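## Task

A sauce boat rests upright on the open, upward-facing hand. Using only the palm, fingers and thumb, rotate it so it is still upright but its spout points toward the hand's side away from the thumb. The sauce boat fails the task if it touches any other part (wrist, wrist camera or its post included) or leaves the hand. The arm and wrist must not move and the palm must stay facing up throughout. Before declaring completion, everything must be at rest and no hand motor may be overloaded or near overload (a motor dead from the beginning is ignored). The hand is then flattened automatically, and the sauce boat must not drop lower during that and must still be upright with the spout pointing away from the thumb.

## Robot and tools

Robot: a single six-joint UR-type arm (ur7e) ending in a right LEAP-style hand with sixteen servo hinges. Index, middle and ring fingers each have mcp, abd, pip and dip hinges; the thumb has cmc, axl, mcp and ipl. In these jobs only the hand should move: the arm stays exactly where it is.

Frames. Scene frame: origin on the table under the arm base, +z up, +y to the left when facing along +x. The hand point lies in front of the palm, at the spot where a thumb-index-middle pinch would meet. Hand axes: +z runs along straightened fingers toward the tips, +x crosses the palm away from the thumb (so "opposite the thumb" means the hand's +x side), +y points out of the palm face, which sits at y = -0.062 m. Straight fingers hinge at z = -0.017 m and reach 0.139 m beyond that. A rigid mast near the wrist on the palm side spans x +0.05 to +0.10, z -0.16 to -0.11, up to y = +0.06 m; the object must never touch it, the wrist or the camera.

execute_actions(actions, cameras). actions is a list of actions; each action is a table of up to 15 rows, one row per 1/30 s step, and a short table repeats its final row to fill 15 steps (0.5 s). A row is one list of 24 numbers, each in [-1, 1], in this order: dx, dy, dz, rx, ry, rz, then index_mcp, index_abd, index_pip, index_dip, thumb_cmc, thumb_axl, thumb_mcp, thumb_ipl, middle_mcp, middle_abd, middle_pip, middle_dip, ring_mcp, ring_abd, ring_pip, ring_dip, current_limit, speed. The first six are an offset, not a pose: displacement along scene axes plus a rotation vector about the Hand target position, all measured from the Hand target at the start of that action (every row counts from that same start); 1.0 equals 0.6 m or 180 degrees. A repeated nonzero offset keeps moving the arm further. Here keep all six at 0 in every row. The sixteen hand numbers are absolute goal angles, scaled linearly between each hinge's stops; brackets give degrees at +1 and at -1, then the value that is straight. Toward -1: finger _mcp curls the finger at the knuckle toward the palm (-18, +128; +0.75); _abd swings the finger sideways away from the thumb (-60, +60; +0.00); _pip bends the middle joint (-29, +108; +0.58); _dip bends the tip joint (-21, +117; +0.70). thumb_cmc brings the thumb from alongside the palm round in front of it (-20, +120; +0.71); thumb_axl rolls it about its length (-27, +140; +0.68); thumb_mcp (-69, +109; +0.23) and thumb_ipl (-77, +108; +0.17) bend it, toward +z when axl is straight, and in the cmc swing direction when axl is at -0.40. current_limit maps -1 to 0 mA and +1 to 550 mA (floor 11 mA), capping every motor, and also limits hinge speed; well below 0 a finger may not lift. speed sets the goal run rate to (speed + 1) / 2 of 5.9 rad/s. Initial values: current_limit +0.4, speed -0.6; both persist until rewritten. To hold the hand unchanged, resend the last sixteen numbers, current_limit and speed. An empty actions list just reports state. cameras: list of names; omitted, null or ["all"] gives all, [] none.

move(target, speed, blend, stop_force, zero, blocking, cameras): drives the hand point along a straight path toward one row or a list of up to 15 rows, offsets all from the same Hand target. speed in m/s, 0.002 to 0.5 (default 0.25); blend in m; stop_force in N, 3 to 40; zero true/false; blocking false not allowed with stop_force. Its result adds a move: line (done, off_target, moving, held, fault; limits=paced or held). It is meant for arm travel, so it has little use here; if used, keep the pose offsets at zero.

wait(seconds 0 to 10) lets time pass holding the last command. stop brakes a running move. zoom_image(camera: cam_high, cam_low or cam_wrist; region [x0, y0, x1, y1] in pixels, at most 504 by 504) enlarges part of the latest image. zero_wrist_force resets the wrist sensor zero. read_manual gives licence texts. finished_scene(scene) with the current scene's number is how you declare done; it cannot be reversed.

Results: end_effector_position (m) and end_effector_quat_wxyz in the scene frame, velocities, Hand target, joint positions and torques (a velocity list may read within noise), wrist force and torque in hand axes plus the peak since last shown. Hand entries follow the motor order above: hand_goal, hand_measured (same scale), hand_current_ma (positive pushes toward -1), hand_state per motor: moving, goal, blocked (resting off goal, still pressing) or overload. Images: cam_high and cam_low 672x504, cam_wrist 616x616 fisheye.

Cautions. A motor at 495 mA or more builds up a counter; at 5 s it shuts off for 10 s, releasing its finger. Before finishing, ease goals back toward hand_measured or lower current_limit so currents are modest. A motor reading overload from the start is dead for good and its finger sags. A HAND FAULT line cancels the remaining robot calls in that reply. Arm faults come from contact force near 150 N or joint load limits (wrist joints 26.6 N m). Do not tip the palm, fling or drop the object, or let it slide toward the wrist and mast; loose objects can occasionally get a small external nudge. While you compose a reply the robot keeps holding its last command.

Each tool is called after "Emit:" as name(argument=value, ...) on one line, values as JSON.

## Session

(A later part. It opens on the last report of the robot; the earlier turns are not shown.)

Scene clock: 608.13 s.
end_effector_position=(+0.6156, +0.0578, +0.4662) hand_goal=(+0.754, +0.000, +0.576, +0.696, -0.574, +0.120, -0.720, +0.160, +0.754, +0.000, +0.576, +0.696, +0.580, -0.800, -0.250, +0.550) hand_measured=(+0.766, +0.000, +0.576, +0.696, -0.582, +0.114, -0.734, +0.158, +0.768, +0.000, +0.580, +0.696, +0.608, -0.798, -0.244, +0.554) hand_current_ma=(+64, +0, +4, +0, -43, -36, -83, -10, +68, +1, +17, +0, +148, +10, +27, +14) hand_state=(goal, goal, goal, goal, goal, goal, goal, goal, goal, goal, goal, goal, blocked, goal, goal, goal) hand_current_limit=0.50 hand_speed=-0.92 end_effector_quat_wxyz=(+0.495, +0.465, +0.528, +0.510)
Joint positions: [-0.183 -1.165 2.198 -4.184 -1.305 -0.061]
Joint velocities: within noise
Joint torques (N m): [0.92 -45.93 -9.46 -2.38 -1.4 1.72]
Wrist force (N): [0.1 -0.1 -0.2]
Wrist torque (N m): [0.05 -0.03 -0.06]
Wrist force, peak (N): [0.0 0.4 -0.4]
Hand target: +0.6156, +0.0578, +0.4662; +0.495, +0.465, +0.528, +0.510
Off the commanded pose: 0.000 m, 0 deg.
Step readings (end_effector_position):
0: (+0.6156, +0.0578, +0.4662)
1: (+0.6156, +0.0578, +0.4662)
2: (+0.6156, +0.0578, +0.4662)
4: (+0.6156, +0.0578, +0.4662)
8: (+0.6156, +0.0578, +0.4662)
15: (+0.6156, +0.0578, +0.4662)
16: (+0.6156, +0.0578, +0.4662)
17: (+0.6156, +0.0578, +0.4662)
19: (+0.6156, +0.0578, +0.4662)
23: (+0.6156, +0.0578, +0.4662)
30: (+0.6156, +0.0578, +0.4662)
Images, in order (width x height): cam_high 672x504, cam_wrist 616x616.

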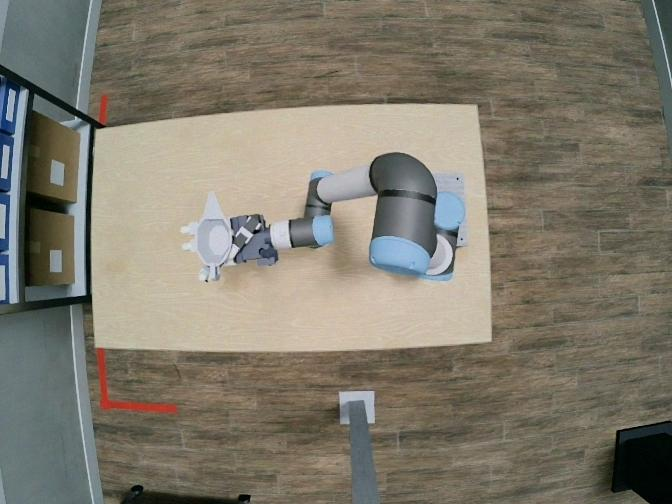

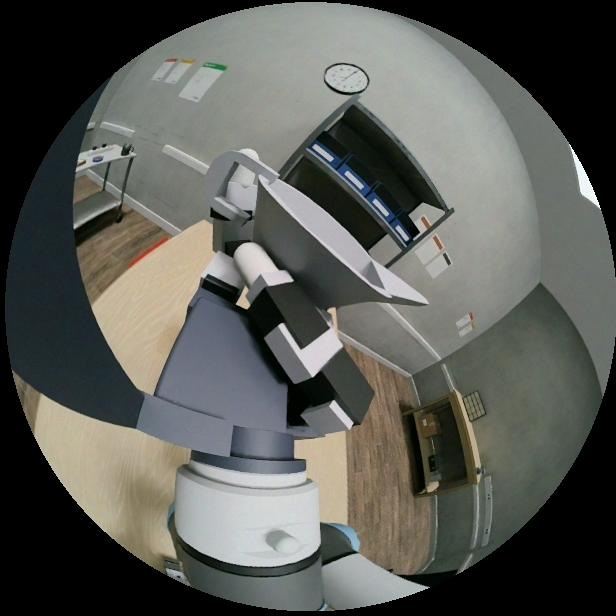

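Emit:
execute_actions(actions=[[[0,0,0,0,0,0,0.754,0,0.576,0.696,-0.575,0.12,-0.72,0.16,0.754,0,0.576,0.696,0.66,-0.8,-0.33,0.55,0.5,-0.92]],[[0,0,0,0,0,0,0.754,0,0.576,0.696,-0.575,0.12,-0.72,0.16,0.754,0,0.576,0.696,0.72,-0.8,-0.45,0.55,0.5,-0.92]]], cameras=["cam_high","cam_wrist"])

Emit:
zoom_image(camera="cam_high", region=[160, 170, 300, 310])

Emit:
zoom_image(camera="cam_wrist", region=[130, 140, 430, 440])

Scene clock: 627.53 s.
end_effector_position=(+0.6156, +0.0578, +0.4662) hand_goal=(+0.754, +0.000, +0.576, +0.696, -0.574, +0.120, -0.720, +0.160, +0.754, +0.000, +0.576, +0.696, +0.720, -0.800, -0.450, +0.550) hand_measured=(+0.766, +0.000, +0.576, +0.696, -0.582, +0.114, -0.734, +0.158, +0.768, +0.000, +0.580, +0.696, +0.732, -0.798, -0.442, +0.552) hand_current_ma=(+64, +0, +4, +0, -43, -36, -83, -10, +68, +1, +17, +0, +57, +10, +39, +14) hand_state=(goal, goal, goal, goal, goal, goal, goal, goal, goal, goal, goal, goal, goal, goal, goal, goal) hand_current_limit=0.50 hand_speed=-0.92 end_effector_quat_wxyz=(+0.495, +0.465, +0.528, +0.510)
Joint positions: [-0.183 -1.165 2.198 -4.184 -1.305 -0.061]
Joint velocities: within noise
Joint torques (N m): [0.4 -44.63 -9.57 -2.21 -0.73 1.58]
Wrist force (N): [0.1 0.1 0.0]
Wrist torque (N m): [0.06 -0.02 -0.06]
Wrist force, peak (N): [0.0 0.1 -0.5]
Hand target: +0.6156, +0.0578, +0.4662; +0.495, +0.465, +0.528, +0.510
Off the commanded pose: 0.000 m, 0 deg.
Step readings (end_effector_position):
0: (+0.6156, +0.0578, +0.4662)
1: (+0.6156, +0.0578, +0.4662)
2: (+0.6156, +0.0578, +0.4662)
4: (+0.6156, +0.0578, +0.4662)
8: (+0.6156, +0.0578, +0.4662)
15: (+0.6156, +0.0578, +0.4662)
16: (+0.6156, +0.0578, +0.4662)
17: (+0.6156, +0.0578, +0.4662)
19: (+0.6156, +0.0578, +0.4662)
23: (+0.6156, +0.0578, +0.4662)
30: (+0.6156, +0.0578, +0.4662)
Images, in order (width x height): cam_high 672x504, cam_wrist 616x616.

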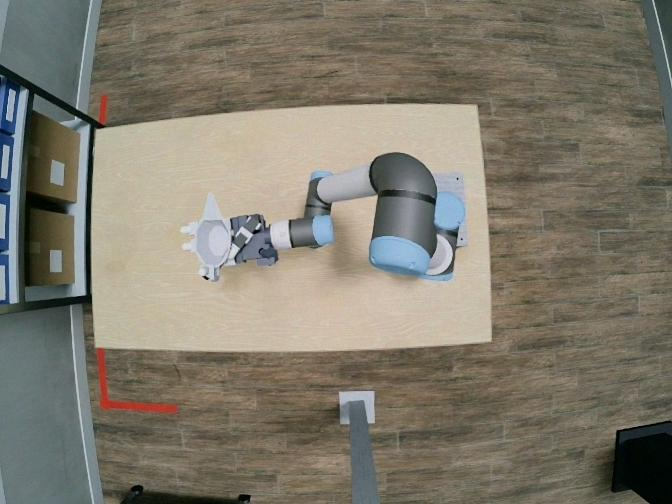

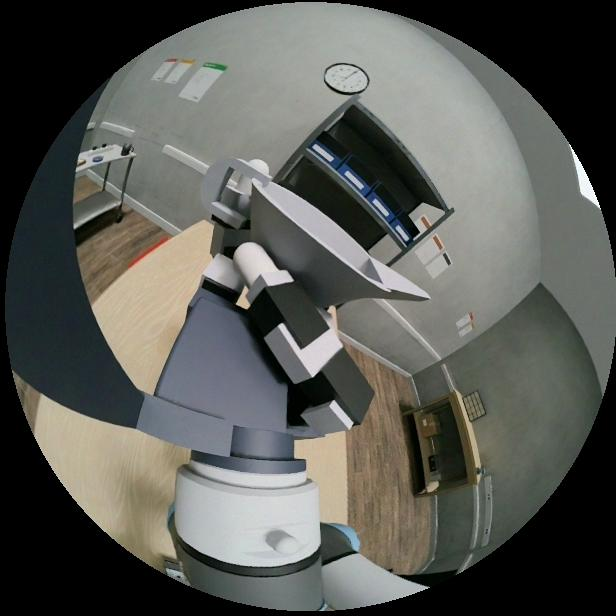

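Scaled by 3.600 from the camera's 672x504 image, which has a finer 960x720 frame.

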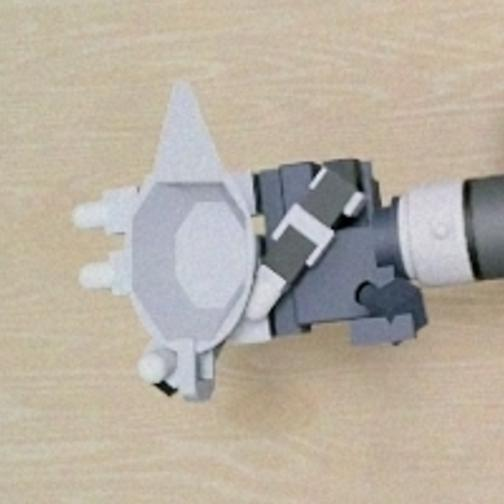

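Scaled by 1.680 from the camera's 616x616 image, which has a finer 880x880 frame.

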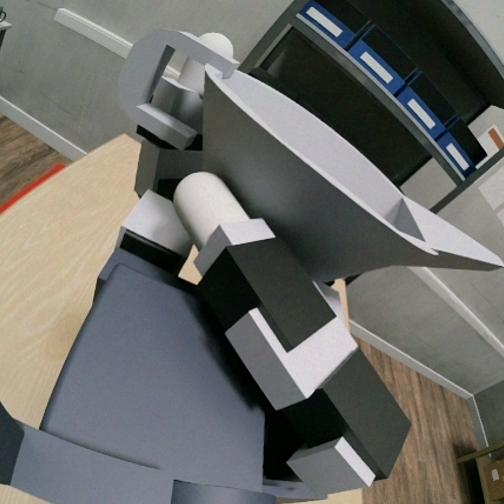

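Emit:
execute_actions(actions=[[[0,0,0,0,0,0,0.754,0,0.576,0.696,-0.575,0.12,-0.72,0.16,0.754,0,0.576,0.696,0.754,-0.8,0.1,0.696,0.5,-0.9]],[[0,0,0,0,0,0,0.754,0,0.576,0.696,-0.575,-0.05,-0.72,0.16,0.754,0,0.576,0.696,0.754,-0.8,0.576,0.696,0.5,-0.85]],[[0,0,0,0,0,0,0.754,0,0.576,0.696,-0.575,-0.3,-0.72,0.16,0.754,0,0.576,0.696,0.754,-0.4,0.576,0.696,0.5,-0.85]],[[0,0,0,0,0,0,0.754,0,0.576,0.696,-0.575,-0.3,-0.72,0.16,0.754,0,0.576,0.696,0.754,0,0.576,0.696,0.5,-0.85]],[[0,0,0,0,0,0,0.754,0,0.576,0.696,-0.575,-0.3,-0.4,0.16,0.754,0,0.576,0.696,0.754,0,0.576,0.696,0.5,-0.85]],[[0,0,0,0,0,0,0.754,0,0.576,0.696,-0.575,-0.3,-0.11,0.16,0.754,0,0.576,0.696,0.754,0,0.576,0.696,0.5,-0.85]]], cameras=["cam_high","cam_wrist"])

Emit:
zoom_image(camera="cam_high", region=[160, 170, 300, 310])

Scene clock: 728.57 s.
end_effector_position=(+0.6156, +0.0578, +0.4662) hand_goal=(+0.754, +0.000, +0.576, +0.696, -0.574, -0.300, -0.110, +0.160, +0.754, +0.000, +0.576, +0.696, +0.754, +0.000, +0.576, +0.696) hand_measured=(+0.766, +0.000, +0.576, +0.696, -0.582, -0.298, -0.118, +0.158, +0.768, +0.000, +0.580, +0.696, +0.766, -0.004, +0.576, +0.694) hand_current_ma=(+65, +0, +4, +0, -43, +14, -54, -10, +69, +1, +17, +0, +65, -18, +2, -10) hand_state=(goal, goal, goal, goal, goal, goal, goal, goal, goal, goal, goal, goal, goal, goal, goal, goal) hand_current_limit=0.50 hand_speed=-0.85 end_effector_quat_wxyz=(+0.495, +0.465, +0.528, +0.510)
Joint positions: [-0.183 -1.165 2.198 -4.184 -1.305 -0.061]
Joint velocities: within noise
Joint torques (N m): [-1.3 -44.77 -11.6 -1.79 0.49 1.42]
Wrist force (N): [0.1 0.1 0.0]
Wrist torque (N m): [0.05 -0.03 -0.03]
Wrist force, peak (N): [0.2 0.2 -0.4]
Hand target: +0.6156, +0.0578, +0.4662; +0.495, +0.465, +0.528, +0.510
Off the commanded pose: 0.000 m, 0 deg.
Step readings (end_effector_position):
0: (+0.6156, +0.0578, +0.4662)
1: (+0.6156, +0.0578, +0.4662)
2: (+0.6156, +0.0578, +0.4662)
4: (+0.6156, +0.0578, +0.4662)
8: (+0.6156, +0.0578, +0.4662)
15: (+0.6156, +0.0578, +0.4662)
16: (+0.6156, +0.0578, +0.4662)
17: (+0.6156, +0.0578, +0.4662)
19: (+0.6156, +0.0578, +0.4662)
23: (+0.6156, +0.0578, +0.4662)
30: (+0.6156, +0.0578, +0.4662)
31: (+0.6156, +0.0578, +0.4662)
32: (+0.6156, +0.0578, +0.4662)
34: (+0.6156, +0.0578, +0.4662)
38: (+0.6156, +0.0578, +0.4662)
45: (+0.6156, +0.0578, +0.4662)
46: (+0.6156, +0.0578, +0.4662)
47: (+0.6156, +0.0578, +0.4662)
49: (+0.6156, +0.0578, +0.4662)
53: (+0.6156, +0.0578, +0.4662)
60: (+0.6156, +0.0578, +0.4662)
61: (+0.6156, +0.0578, +0.4662)
62: (+0.6156, +0.0578, +0.4662)
64: (+0.6156, +0.0578, +0.4662)
68: (+0.6156, +0.0578, +0.4662)
75: (+0.6156, +0.0578, +0.4662)
76: (+0.6156, +0.0578, +0.4662)
77: (+0.6156, +0.0578, +0.4662)
79: (+0.6156, +0.0578, +0.4662)
83: (+0.6156, +0.0578, +0.4662)
90: (+0.6156, +0.0578, +0.4662)
Images, in order (width x height): cam_high 672x504, cam_wrist 616x616.

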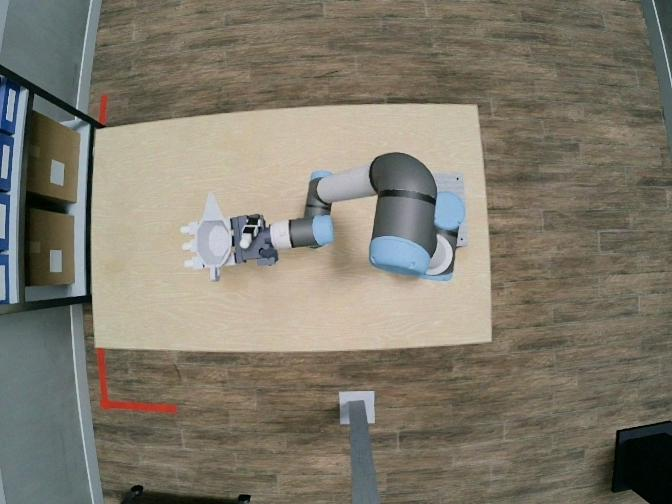

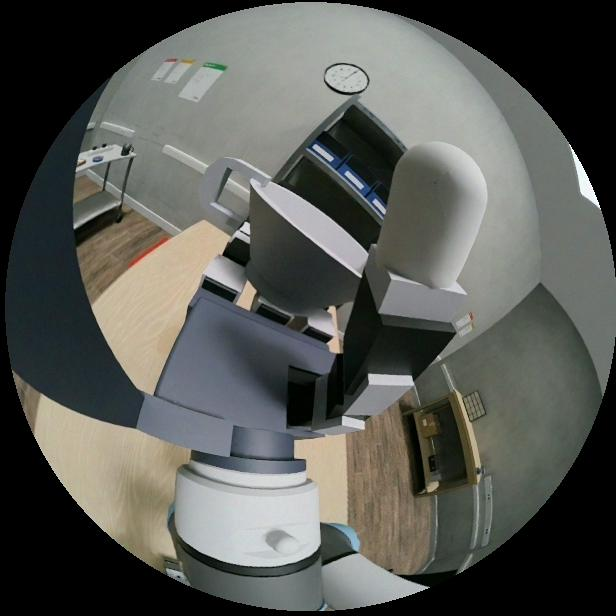

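Scaled by 3.600 from the camera's 672x504 image, which has a finer 960x720 frame.

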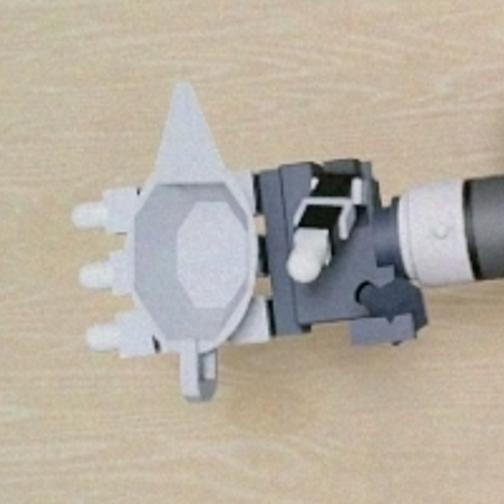

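Emit:
execute_actions(actions=[[[0,0,0,0,0,0,0.754,0,0.576,0.696,-0.575,-0.3,-0.11,-0.4,0.754,0,0.576,0.696,0.754,0,0.576,0.696,0.5,-0.8]],[[0,0,0,0,0,0,0.754,0,0.576,0.696,-0.575,-0.3,-0.11,-0.9,0.754,0,0.576,0.696,0.754,0,0.576,0.696,0.5,-0.8]],[[0,0,0,0,0,0,0.754,0,0.576,0.696,-0.575,-0.1,-0.11,-0.96,0.754,0,0.576,0.696,0.754,0,0.576,0.696,0.5,-0.85]]], cameras=["cam_high","cam_wrist"])

Emit:
zoom_image(camera="cam_high", region=[160, 170, 300, 310])

Scene clock: 739.27 s.
end_effector_position=(+0.6156, +0.0578, +0.4662) hand_goal=(+0.754, +0.000, +0.576, +0.696, -0.574, -0.100, -0.110, -0.960, +0.754, +0.000, +0.576, +0.696, +0.754, +0.000, +0.576, +0.696) hand_measured=(+0.766, +0.000, +0.576, +0.696, -0.582, -0.102, -0.118, -0.960, +0.768, +0.000, +0.580, +0.696, +0.766, -0.004, +0.576, +0.694) hand_current_ma=(+65, +0, +4, +0, -43, -16, -53, +6, +69, +1, +17, +0, +65, -18, +2, -10) hand_state=(goal, goal, goal, goal, goal, goal, goal, goal, goal, goal, goal, goal, goal, goal, goal, goal) hand_current_limit=0.50 hand_speed=-0.85 end_effector_quat_wxyz=(+0.495, +0.465, +0.528, +0.510)
Joint positions: [-0.183 -1.165 2.198 -4.184 -1.305 -0.061]
Joint velocities: within noise
Joint torques (N m): [-0.19 -45.39 -12.42 -1.58 0.49 1.37]
Wrist force (N): [0.1 -0.1 -0.1]
Wrist torque (N m): [0.04 -0.03 -0.04]
Wrist force, peak (N): [0.2 0.1 -0.4]
Hand target: +0.6156, +0.0578, +0.4662; +0.495, +0.465, +0.528, +0.510
Off the commanded pose: 0.000 m, 0 deg.
Step readings (end_effector_position):
0: (+0.6156, +0.0578, +0.4662)
1: (+0.6156, +0.0578, +0.4662)
2: (+0.6156, +0.0578, +0.4662)
4: (+0.6156, +0.0578, +0.4662)
8: (+0.6156, +0.0578, +0.4662)
15: (+0.6156, +0.0578, +0.4662)
16: (+0.6156, +0.0578, +0.4662)
17: (+0.6156, +0.0578, +0.4662)
19: (+0.6156, +0.0578, +0.4662)
23: (+0.6156, +0.0578, +0.4662)
30: (+0.6156, +0.0578, +0.4662)
31: (+0.6156, +0.0578, +0.4662)
32: (+0.6156, +0.0578, +0.4662)
34: (+0.6156, +0.0578, +0.4662)
38: (+0.6156, +0.0578, +0.4662)
45: (+0.6156, +0.0578, +0.4662)
Images, in order (width x height): cam_high 672x504, cam_wrist 616x616.

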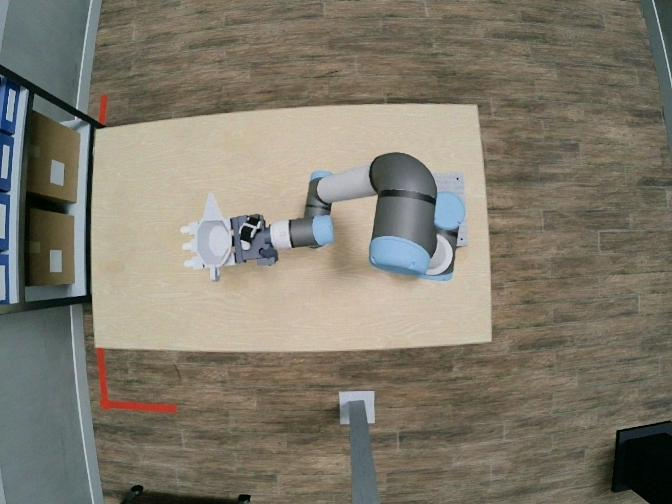

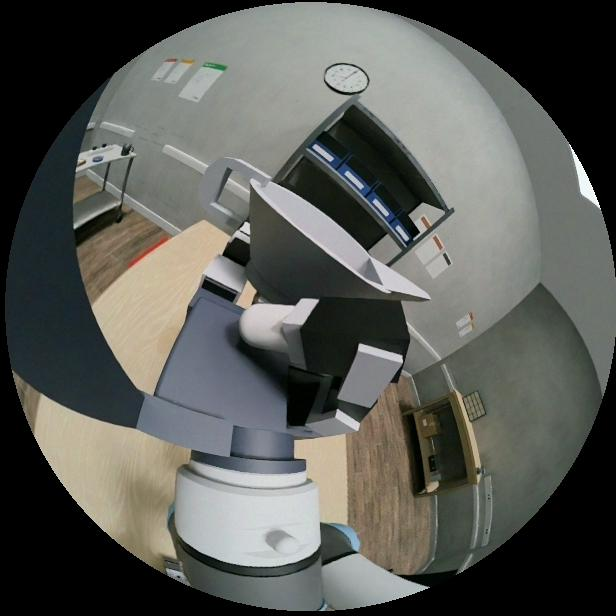

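Scaled by 3.600 from the camera's 672x504 image, which has a finer 960x720 frame.

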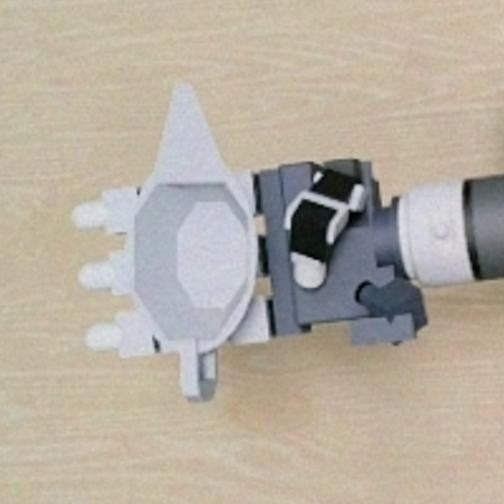

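Emit:
execute_actions(actions=[[[0,0,0,0,0,0,0.754,0,0.576,0.696,-0.575,0.1,-0.11,-0.96,0.754,0,0.576,0.696,0.754,0,0.576,0.696,0.5,-0.88]],[[0,0,0,0,0,0,0.754,0,0.576,0.696,-0.575,0.3,-0.11,-0.96,0.754,0,0.576,0.696,0.754,0,0.576,0.696,0.5,-0.88]]], cameras=["cam_high","cam_wrist"])

Emit:
zoom_image(camera="cam_high", region=[160, 170, 300, 310])

Emit:
zoom_image(camera="cam_wrist", region=[130, 140, 430, 440])

Scene clock: 748.90 s.
end_effector_position=(+0.6156, +0.0578, +0.4662) hand_goal=(+0.754, +0.000, +0.576, +0.696, -0.574, +0.300, -0.110, -0.960, +0.754, +0.000, +0.576, +0.696, +0.754, +0.000, +0.576, +0.696) hand_measured=(+0.766, +0.000, +0.576, +0.696, -0.582, +0.298, -0.118, -0.960, +0.768, +0.000, +0.580, +0.696, +0.766, -0.004, +0.576, +0.694) hand_current_ma=(+65, +0, +4, +0, -34, -17, -53, +6, +69, +1, +17, +0, +65, -18, +2, -10) hand_state=(goal, goal, goal, goal, goal, goal, goal, goal, goal, goal, goal, goal, goal, goal, goal, goal) hand_current_limit=0.50 hand_speed=-0.88 end_effector_quat_wxyz=(+0.495, +0.465, +0.528, +0.510)
Joint positions: [-0.183 -1.165 2.198 -4.184 -1.305 -0.061]
Joint velocities: within noise
Joint torques (N m): [0.25 -45.11 -12.48 -1.43 0.62 1.48]
Wrist force (N): [0.1 0.0 0.0]
Wrist torque (N m): [0.06 -0.02 -0.03]
Wrist force, peak (N): [0.2 0.4 -0.2]
Hand target: +0.6156, +0.0578, +0.4662; +0.495, +0.465, +0.528, +0.510
Off the commanded pose: 0.000 m, 0 deg.
Step readings (end_effector_position):
0: (+0.6156, +0.0578, +0.4662)
1: (+0.6156, +0.0578, +0.4662)
2: (+0.6156, +0.0578, +0.4662)
4: (+0.6156, +0.0578, +0.4662)
8: (+0.6156, +0.0578, +0.4662)
15: (+0.6156, +0.0578, +0.4662)
16: (+0.6156, +0.0578, +0.4662)
17: (+0.6156, +0.0578, +0.4662)
19: (+0.6156, +0.0578, +0.4662)
23: (+0.6156, +0.0578, +0.4662)
30: (+0.6156, +0.0578, +0.4662)
Images, in order (width x height): cam_high 672x504, cam_wrist 616x616.

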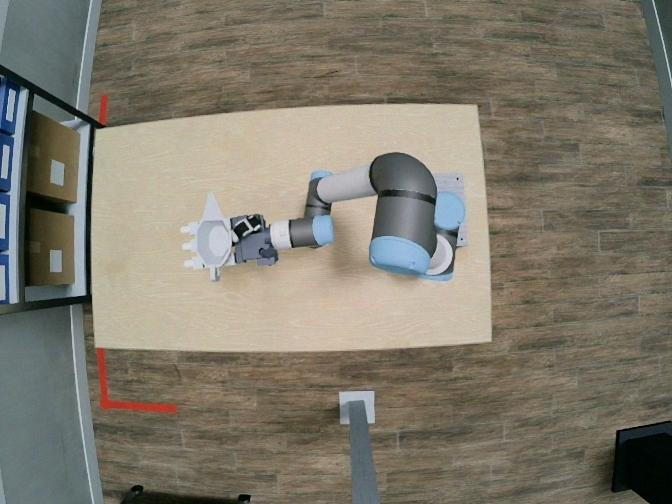

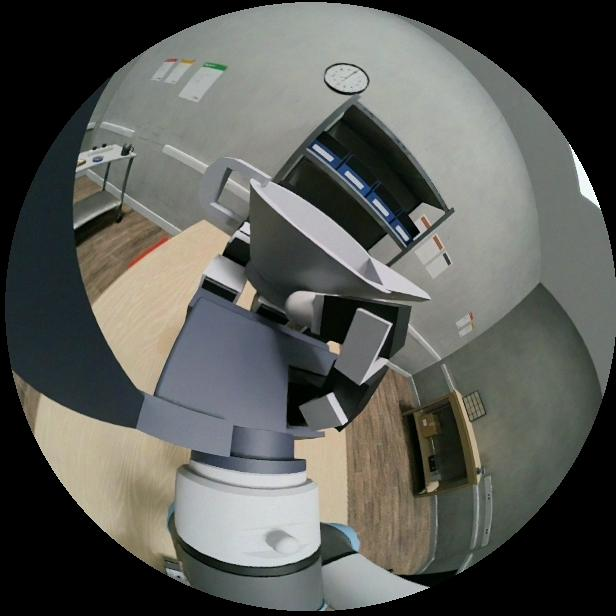

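Scaled by 3.600 from the camera's 672x504 image, which has a finer 960x720 frame.

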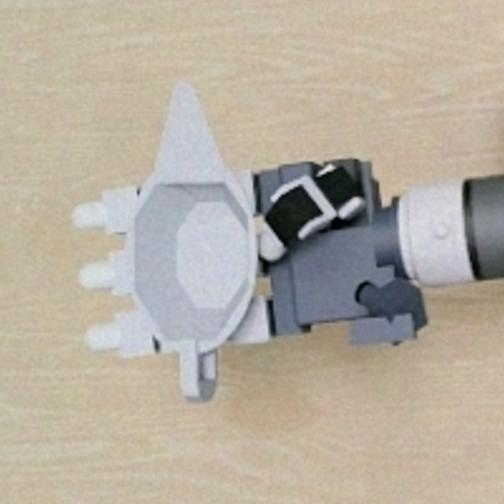

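Scaled by 1.680 from the camera's 616x616 image, which has a finer 880x880 frame.

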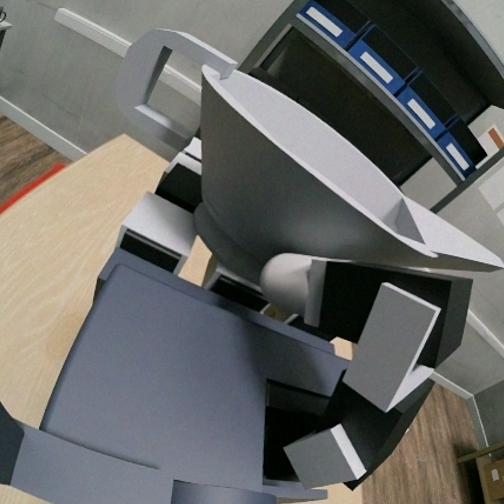

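Emit:
execute_actions(actions=[[[0,0,0,0,0,0,0.754,0,0.576,0.696,-0.575,0.3,-0.2,-0.8,0.754,0,0.576,0.696,0.754,0,0.576,0.696,0.5,-0.9]],[[0,0,0,0,0,0,0.754,0,0.576,0.696,-0.575,0.3,-0.27,-0.71,0.754,0,0.576,0.696,0.754,0,0.576,0.696,0.5,-0.93]]], cameras=["cam_high","cam_wrist"])

Emit:
zoom_image(camera="cam_high", region=[160, 170, 300, 310])

Emit:
zoom_image(camera="cam_wrist", region=[130, 140, 430, 440])

Scene clock: 762.57 s.
end_effector_position=(+0.6156, +0.0578, +0.4662) hand_goal=(+0.754, +0.000, +0.576, +0.696, -0.574, +0.300, -0.270, -0.710, +0.754, +0.000, +0.576, +0.696, +0.754, +0.000, +0.576, +0.696) hand_measured=(+0.766, +0.000, +0.576, +0.696, -0.582, +0.298, -0.274, -0.720, +0.768, +0.000, +0.580, +0.696, +0.768, -0.004, +0.576, +0.694) hand_current_ma=(+65, +0, +4, +0, -34, -17, -30, -60, +69, +1, +17, +0, +68, -16, +2, -10) hand_state=(goal, goal, goal, goal, goal, goal, goal, goal, goal, goal, goal, goal, goal, goal, goal, goal) hand_current_limit=0.50 hand_speed=-0.93 end_effector_quat_wxyz=(+0.495, +0.465, +0.528, +0.510)
Joint positions: [-0.183 -1.165 2.198 -4.184 -1.305 -0.061]
Joint velocities: within noise
Joint torques (N m): [-1.95 -45.68 -13.81 -1.4 0.98 1.24]
Wrist force (N): [-0.1 0.1 -0.2]
Wrist torque (N m): [0.10 0.01 -0.05]
Wrist force, peak (N): [0.2 0.2 -0.4]
Hand target: +0.6156, +0.0578, +0.4662; +0.495, +0.465, +0.528, +0.510
Off the commanded pose: 0.000 m, 0 deg.
Step readings (end_effector_position):
0: (+0.6156, +0.0578, +0.4662)
1: (+0.6156, +0.0578, +0.4662)
2: (+0.6156, +0.0578, +0.4662)
4: (+0.6156, +0.0578, +0.4662)
8: (+0.6156, +0.0578, +0.4662)
15: (+0.6156, +0.0578, +0.4662)
16: (+0.6156, +0.0578, +0.4662)
17: (+0.6156, +0.0578, +0.4662)
19: (+0.6156, +0.0578, +0.4662)
23: (+0.6156, +0.0578, +0.4662)
30: (+0.6156, +0.0578, +0.4662)
Images, in order (width x height): cam_high 672x504, cam_wrist 616x616.

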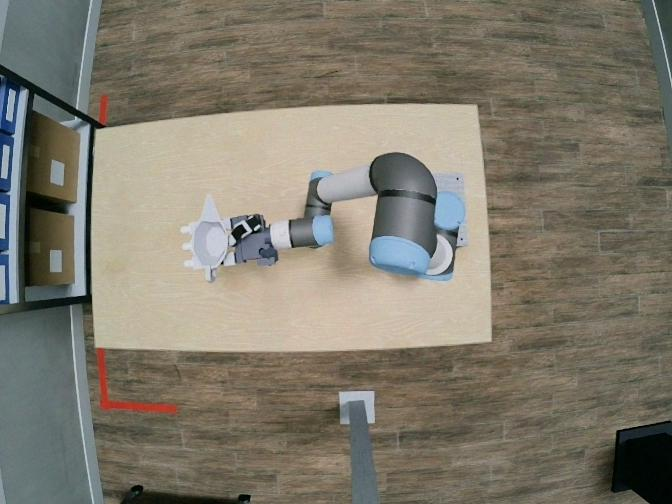

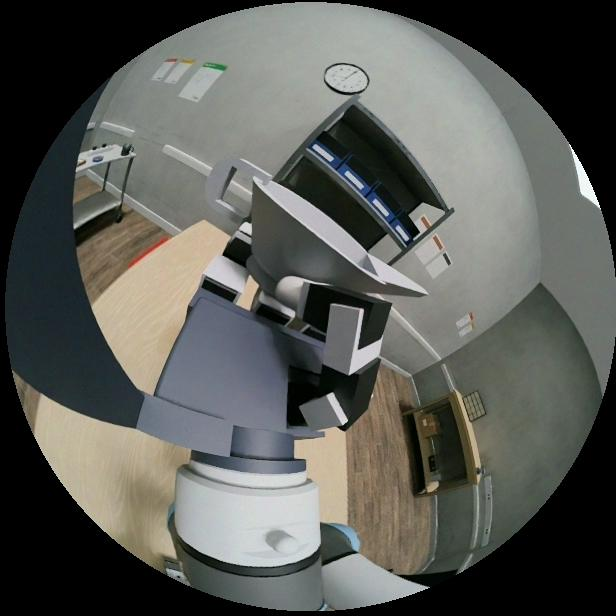

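Scaled by 3.600 from the camera's 672x504 image, which has a finer 960x720 frame.

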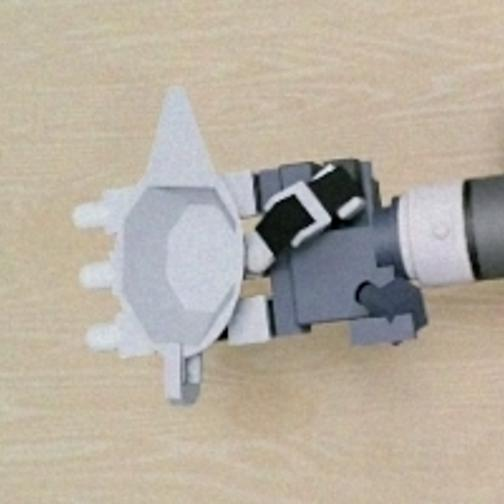

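Scaled by 1.680 from the camera's 616x616 image, which has a finer 880x880 frame.

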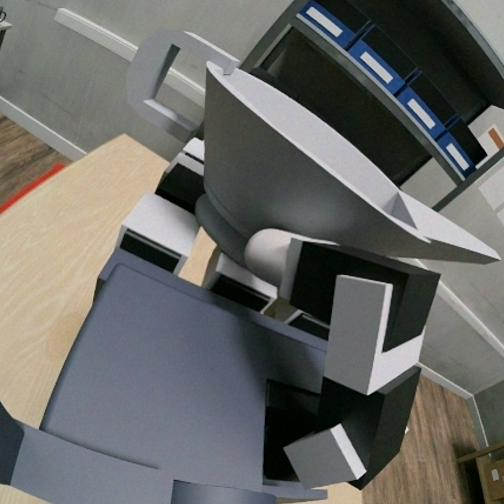

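Emit:
execute_actions(actions=[[[0,0,0,0,0,0,0.754,0,0.576,0.696,-0.575,0.3,-0.334,-0.62,0.754,0,0.576,0.696,0.754,0,0.576,0.696,0.5,-0.93]],[[0,0,0,0,0,0,0.754,0,0.576,0.696,-0.575,0.3,-0.447,-0.437,0.754,0,0.576,0.696,0.754,0,0.576,0.696,0.5,-0.93]],[[0,0,0,0,0,0,0.754,0,0.576,0.696,-0.575,0.3,-0.447,-0.437,0.754,0,0.576,0.696,0.754,0,0.576,0.696,0.5,-0.93]]], cameras=["cam_high","cam_wrist"])

Emit:
zoom_image(camera="cam_high", region=[160, 170, 300, 310])

Emit:
zoom_image(camera="cam_wrist", region=[130, 140, 430, 440])

Scene clock: 771.90 s.
end_effector_position=(+0.6156, +0.0578, +0.4662) hand_goal=(+0.754, +0.000, +0.576, +0.696, -0.574, +0.300, -0.446, -0.436, +0.754, +0.000, +0.576, +0.696, +0.754, +0.000, +0.576, +0.696) hand_measured=(+0.766, +0.000, +0.576, +0.696, -0.582, +0.298, -0.452, -0.446, +0.768, +0.000, +0.580, +0.696, +0.768, -0.004, +0.576, +0.694) hand_current_ma=(+65, +0, +4, +0, -34, -17, -39, -62, +69, +1, +17, +0, +69, -16, +3, -10) hand_state=(goal, goal, goal, goal, goal, goal, goal, goal, goal, goal, goal, goal, goal, goal, goal, goal) hand_current_limit=0.50 hand_speed=-0.93 end_effector_quat_wxyz=(+0.495, +0.465, +0.528, +0.510)
Joint positions: [-0.183 -1.165 2.198 -4.184 -1.305 -0.061]
Joint velocities: within noise
Joint torques (N m): [-1.63 -45.49 -14.08 -1.67 1 1.51]
Wrist force (N): [0.1 0.0 -0.1]
Wrist torque (N m): [0.10 -0.03 -0.03]
Wrist force, peak (N): [0.0 0.4 -0.3]
Hand target: +0.6156, +0.0578, +0.4662; +0.495, +0.465, +0.528, +0.510
Off the commanded pose: 0.000 m, 0 deg.
Step readings (end_effector_position):
0: (+0.6156, +0.0578, +0.4662)
1: (+0.6156, +0.0578, +0.4662)
2: (+0.6156, +0.0578, +0.4662)
4: (+0.6156, +0.0578, +0.4662)
8: (+0.6156, +0.0578, +0.4662)
15: (+0.6156, +0.0578, +0.4662)
16: (+0.6156, +0.0578, +0.4662)
17: (+0.6156, +0.0578, +0.4662)
19: (+0.6156, +0.0578, +0.4662)
23: (+0.6156, +0.0578, +0.4662)
30: (+0.6156, +0.0578, +0.4662)
31: (+0.6156, +0.0578, +0.4662)
32: (+0.6156, +0.0578, +0.4662)
34: (+0.6156, +0.0578, +0.4662)
38: (+0.6156, +0.0578, +0.4662)
45: (+0.6156, +0.0578, +0.4662)
Images, in order (width x height): cam_high 672x504, cam_wrist 616x616.

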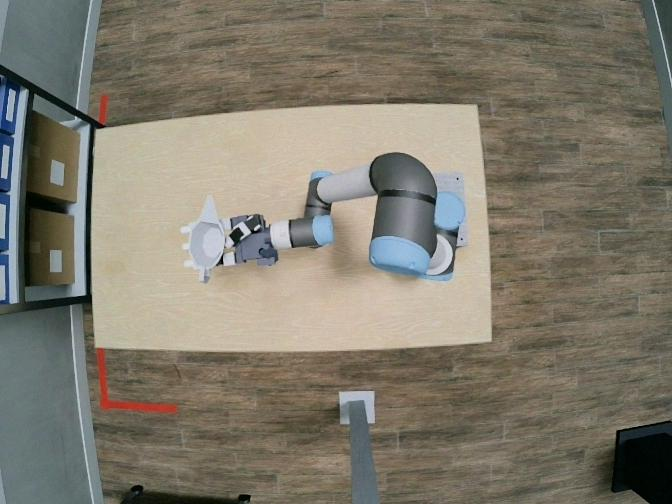

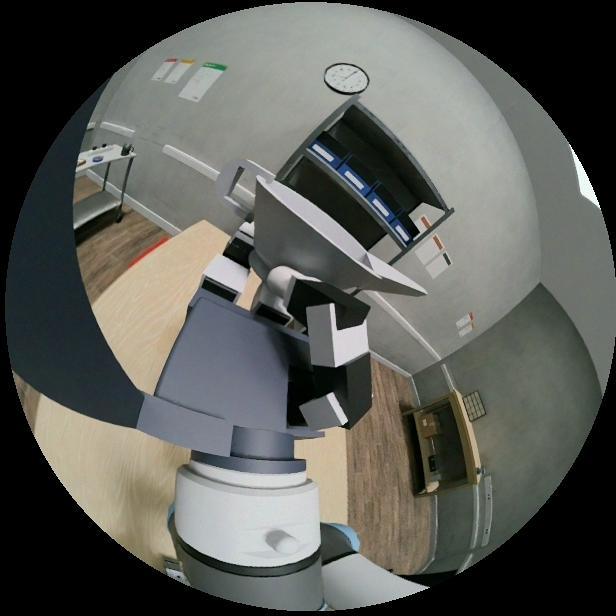

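Scaled by 3.600 from the camera's 672x504 image, which has a finer 960x720 frame.

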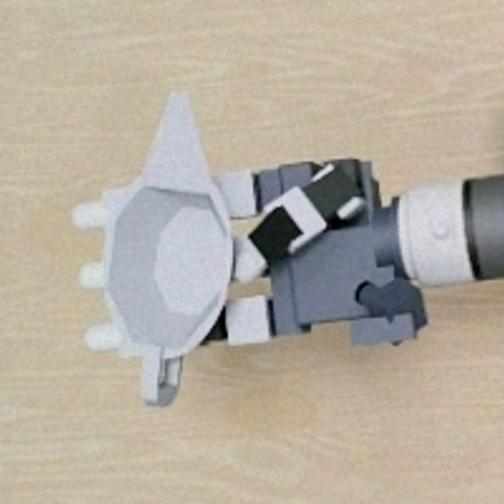

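Scaled by 1.680 from the camera's 616x616 image, which has a finer 880x880 frame.

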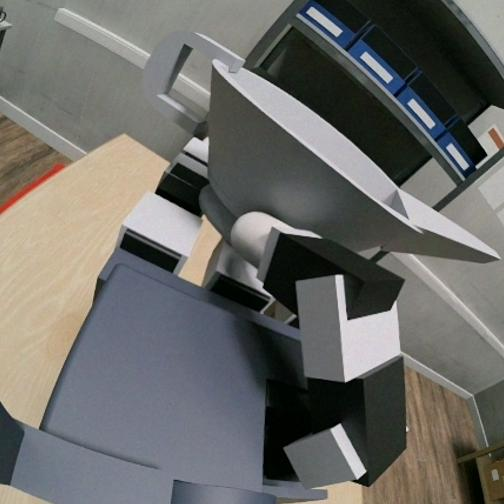

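Emit:
execute_actions(actions=[[[0,0,0,0,0,0,0.754,0,0.576,0.696,-0.575,0.3,-0.583,-0.21,0.754,0,0.576,0.696,0.754,0,0.576,0.696,0.5,-0.93]],[[0,0,0,0,0,0,0.754,0,0.576,0.696,-0.575,0.3,-0.583,-0.21,0.754,0,0.576,0.696,0.754,0,0.576,0.696,0.5,-0.93]],[[0,0,0,0,0,0,0.754,0,0.576,0.696,-0.575,0.3,-0.447,-0.437,0.754,0,0.576,0.696,0.754,0,0.576,0.696,0.5,-0.88]],[[0,0,0,0,0,0,0.754,0,0.576,0.696,-0.575,0.3,-0.27,-0.71,0.754,0,0.576,0.696,0.754,0,0.576,0.696,0.5,-0.85]],[[0,0,0,0,0,0,0.754,0,0.576,0.696,-0.575,0.5,-0.2,-0.8,0.754,0,0.576,0.696,0.754,0,0.576,0.696,0.5,-0.88]],[[0,0,0,0,0,0,0.754,0,0.576,0.696,-0.575,0.5,-0.2,-0.8,0.754,0,0.576,0.696,0.754,0,0.576,0.696,0.5,-0.88]]], cameras=["cam_high","cam_wrist"])

Emit:
zoom_image(camera="cam_high", region=[160, 170, 300, 310])

Emit:
zoom_image(camera="cam_wrist", region=[130, 140, 430, 440])

Scene clock: 786.90 s.
end_effector_position=(+0.6156, +0.0578, +0.4662) hand_goal=(+0.754, +0.000, +0.576, +0.696, -0.574, +0.500, -0.200, -0.800, +0.754, +0.000, +0.576, +0.696, +0.754, +0.000, +0.576, +0.696) hand_measured=(+0.768, +0.000, +0.576, +0.696, -0.580, +0.496, -0.210, -0.800, +0.768, +0.000, +0.580, +0.696, +0.768, -0.004, +0.576, +0.694) hand_current_ma=(+67, +0, +4, +0, -25, -17, -61, +5, +69, +1, +17, +0, +69, -14, +3, -10) hand_state=(goal, goal, goal, goal, goal, goal, goal, goal, goal, goal, goal, goal, goal, goal, goal, goal) hand_current_limit=0.50 hand_speed=-0.88 end_effector_quat_wxyz=(+0.495, +0.465, +0.528, +0.510)
Joint positions: [-0.183 -1.165 2.198 -4.184 -1.305 -0.061]
Joint velocities: within noise
Joint torques (N m): [-1.22 -46.46 -13.93 -1.19 1.14 1.09]
Wrist force (N): [0.1 0.1 -0.2]
Wrist torque (N m): [0.12 -0.02 -0.02]
Wrist force, peak (N): [0.2 0.1 -0.4]
Hand target: +0.6156, +0.0578, +0.4662; +0.495, +0.465, +0.528, +0.510
Off the commanded pose: 0.000 m, 0 deg.
Step readings (end_effector_position):
0: (+0.6156, +0.0578, +0.4662)
1: (+0.6156, +0.0578, +0.4662)
2: (+0.6156, +0.0578, +0.4662)
4: (+0.6156, +0.0578, +0.4662)
8: (+0.6156, +0.0578, +0.4662)
15: (+0.6156, +0.0578, +0.4662)
16: (+0.6156, +0.0578, +0.4662)
17: (+0.6156, +0.0578, +0.4662)
19: (+0.6156, +0.0578, +0.4662)
23: (+0.6156, +0.0578, +0.4662)
30: (+0.6156, +0.0578, +0.4662)
31: (+0.6156, +0.0578, +0.4662)
32: (+0.6156, +0.0578, +0.4662)
34: (+0.6156, +0.0578, +0.4662)
38: (+0.6156, +0.0578, +0.4662)
45: (+0.6156, +0.0578, +0.4662)
46: (+0.6156, +0.0578, +0.4662)
47: (+0.6156, +0.0578, +0.4662)
49: (+0.6156, +0.0578, +0.4662)
53: (+0.6156, +0.0578, +0.4662)
60: (+0.6156, +0.0578, +0.4662)
61: (+0.6156, +0.0578, +0.4662)
62: (+0.6156, +0.0578, +0.4662)
64: (+0.6156, +0.0578, +0.4662)
68: (+0.6156, +0.0578, +0.4662)
75: (+0.6156, +0.0578, +0.4662)
76: (+0.6156, +0.0578, +0.4662)
77: (+0.6156, +0.0578, +0.4662)
79: (+0.6156, +0.0578, +0.4662)
83: (+0.6156, +0.0578, +0.4662)
90: (+0.6156, +0.0578, +0.4662)
Images, in order (width x height): cam_high 672x504, cam_wrist 616x616.

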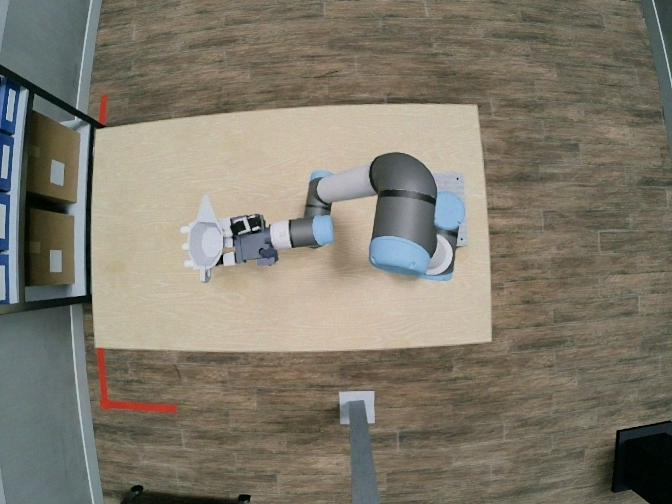

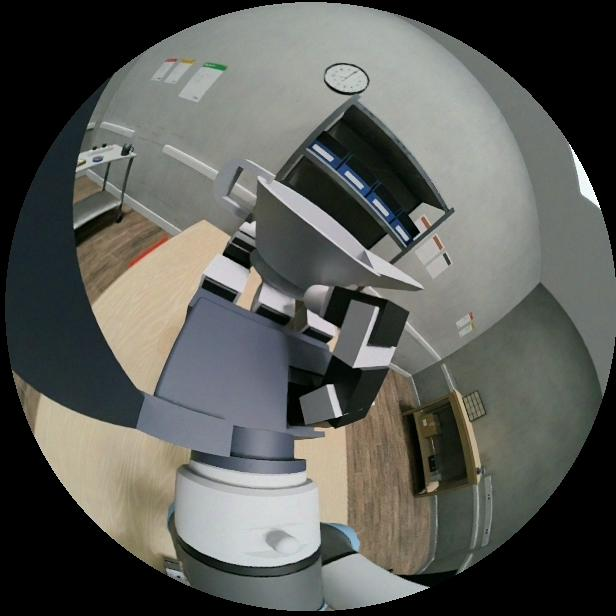

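Scaled by 3.600 from the camera's 672x504 image, which has a finer 960x720 frame.

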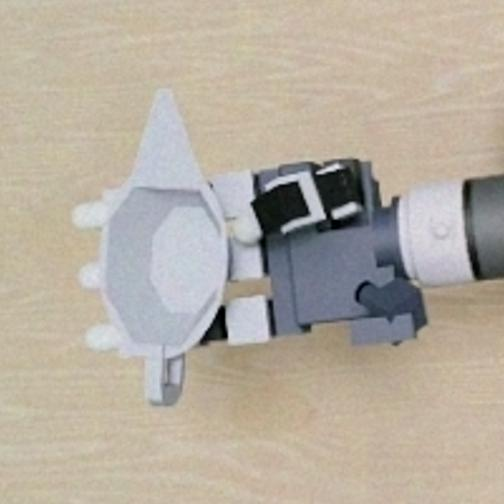

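Scaled by 1.680 from the camera's 616x616 image, which has a finer 880x880 frame.

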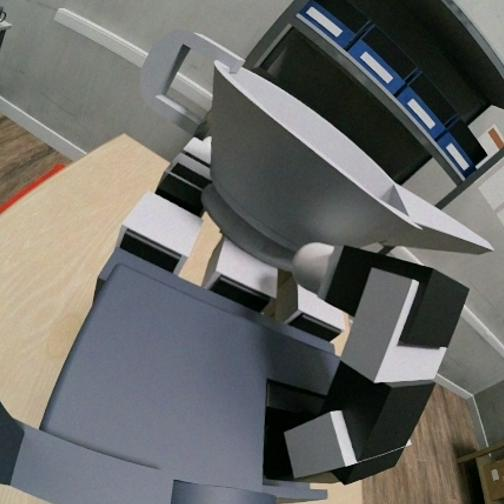

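Emit:
execute_actions(actions=[[[0,0,0,0,0,0,0.754,0,0.576,0.696,-0.575,0.48,-0.334,-0.62,0.754,0,0.576,0.696,0.754,0,0.576,0.696,0.5,-0.93]],[[0,0,0,0,0,0,0.754,0,0.576,0.696,-0.575,0.48,-0.447,-0.437,0.754,0,0.576,0.696,0.754,0,0.576,0.696,0.5,-0.93]],[[0,0,0,0,0,0,0.754,0,0.576,0.696,-0.575,0.48,-0.447,-0.437,0.754,0,0.576,0.696,0.754,0,0.576,0.696,0.5,-0.93]],[[0,0,0,0,0,0,0.754,0,0.576,0.696,-0.575,0.48,-0.583,-0.21,0.754,0,0.576,0.696,0.754,0,0.576,0.696,0.5,-0.93]],[[0,0,0,0,0,0,0.754,0,0.576,0.696,-0.575,0.48,-0.583,-0.21,0.754,0,0.576,0.696,0.754,0,0.576,0.696,0.5,-0.93]]], cameras=["cam_high","cam_wrist"])

Emit:
zoom_image(camera="cam_high", region=[160, 170, 300, 310])

Emit:
zoom_image(camera="cam_wrist", region=[130, 140, 430, 440])

Scene clock: 800.73 s.
end_effector_position=(+0.6156, +0.0578, +0.4662) hand_goal=(+0.754, +0.000, +0.576, +0.696, -0.574, +0.480, -0.582, -0.210, +0.754, +0.000, +0.576, +0.696, +0.754, +0.000, +0.576, +0.696) hand_measured=(+0.768, +0.000, +0.578, +0.696, -0.574, +0.482, -0.590, -0.220, +0.768, +0.000, +0.580, +0.696, +0.770, -0.004, +0.578, +0.694) hand_current_ma=(+67, +0, +6, +0, -1, +9, -46, -61, +75, +1, +17, +0, +80, -14, +6, -10) hand_state=(goal, goal, goal, goal, goal, goal, goal, goal, goal, goal, goal, goal, goal, goal, goal, goal) hand_current_limit=0.50 hand_speed=-0.93 end_effector_quat_wxyz=(+0.495, +0.465, +0.528, +0.510)
Joint positions: [-0.183 -1.165 2.198 -4.184 -1.305 -0.061]
Joint velocities: within noise
Joint torques (N m): [-1.48 -45.52 -16.31 -1.35 1.37 1.63]
Wrist force (N): [0.1 -0.1 -0.1]
Wrist torque (N m): [0.12 -0.02 -0.03]
Wrist force, peak (N): [0.1 0.1 -0.4]
Hand target: +0.6156, +0.0578, +0.4662; +0.495, +0.465, +0.528, +0.510
Off the commanded pose: 0.000 m, 0 deg.
Step readings (end_effector_position):
0: (+0.6156, +0.0578, +0.4662)
1: (+0.6156, +0.0578, +0.4662)
2: (+0.6156, +0.0578, +0.4662)
4: (+0.6156, +0.0578, +0.4662)
8: (+0.6156, +0.0578, +0.4662)
15: (+0.6156, +0.0578, +0.4662)
16: (+0.6156, +0.0578, +0.4662)
17: (+0.6156, +0.0578, +0.4662)
19: (+0.6156, +0.0578, +0.4662)
23: (+0.6156, +0.0578, +0.4662)
30: (+0.6156, +0.0578, +0.4662)
31: (+0.6156, +0.0578, +0.4662)
32: (+0.6156, +0.0578, +0.4662)
34: (+0.6156, +0.0578, +0.4662)
38: (+0.6156, +0.0578, +0.4662)
45: (+0.6156, +0.0578, +0.4662)
46: (+0.6156, +0.0578, +0.4662)
47: (+0.6156, +0.0578, +0.4662)
49: (+0.6156, +0.0578, +0.4662)
53: (+0.6156, +0.0578, +0.4662)
60: (+0.6156, +0.0578, +0.4662)
61: (+0.6156, +0.0578, +0.4662)
62: (+0.6156, +0.0578, +0.4662)
64: (+0.6156, +0.0578, +0.4662)
68: (+0.6156, +0.0578, +0.4662)
75: (+0.6156, +0.0578, +0.4662)
Images, in order (width x height): cam_high 672x504, cam_wrist 616x616.

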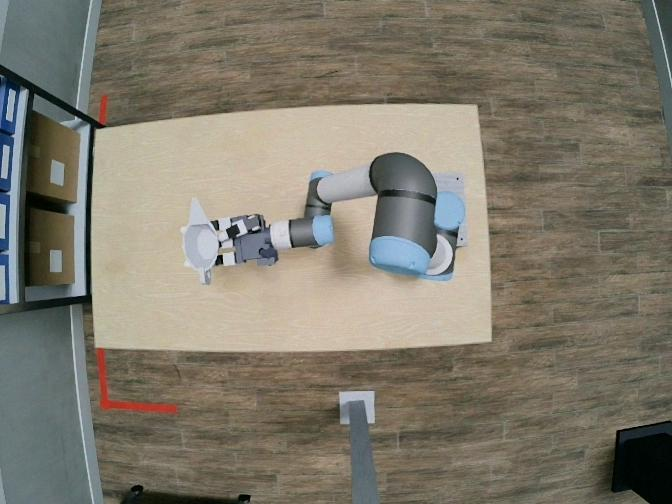

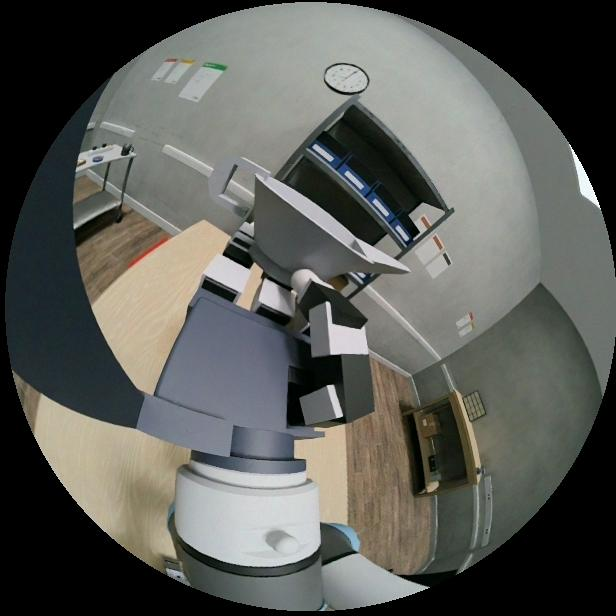

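Scaled by 3.600 from the camera's 672x504 image, which has a finer 960x720 frame.

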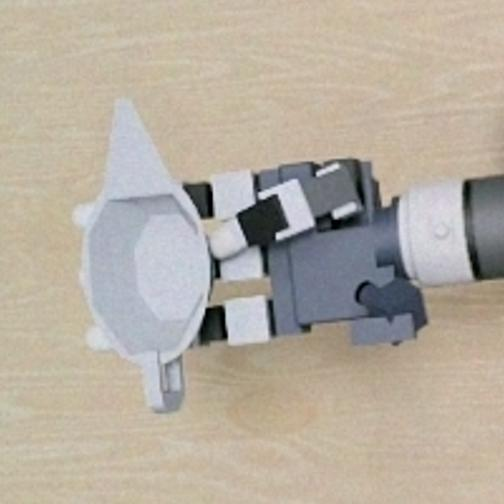

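Scaled by 1.680 from the camera's 616x616 image, which has a finer 880x880 frame.

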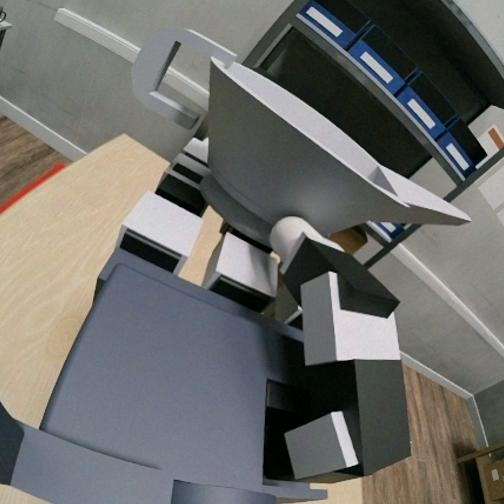

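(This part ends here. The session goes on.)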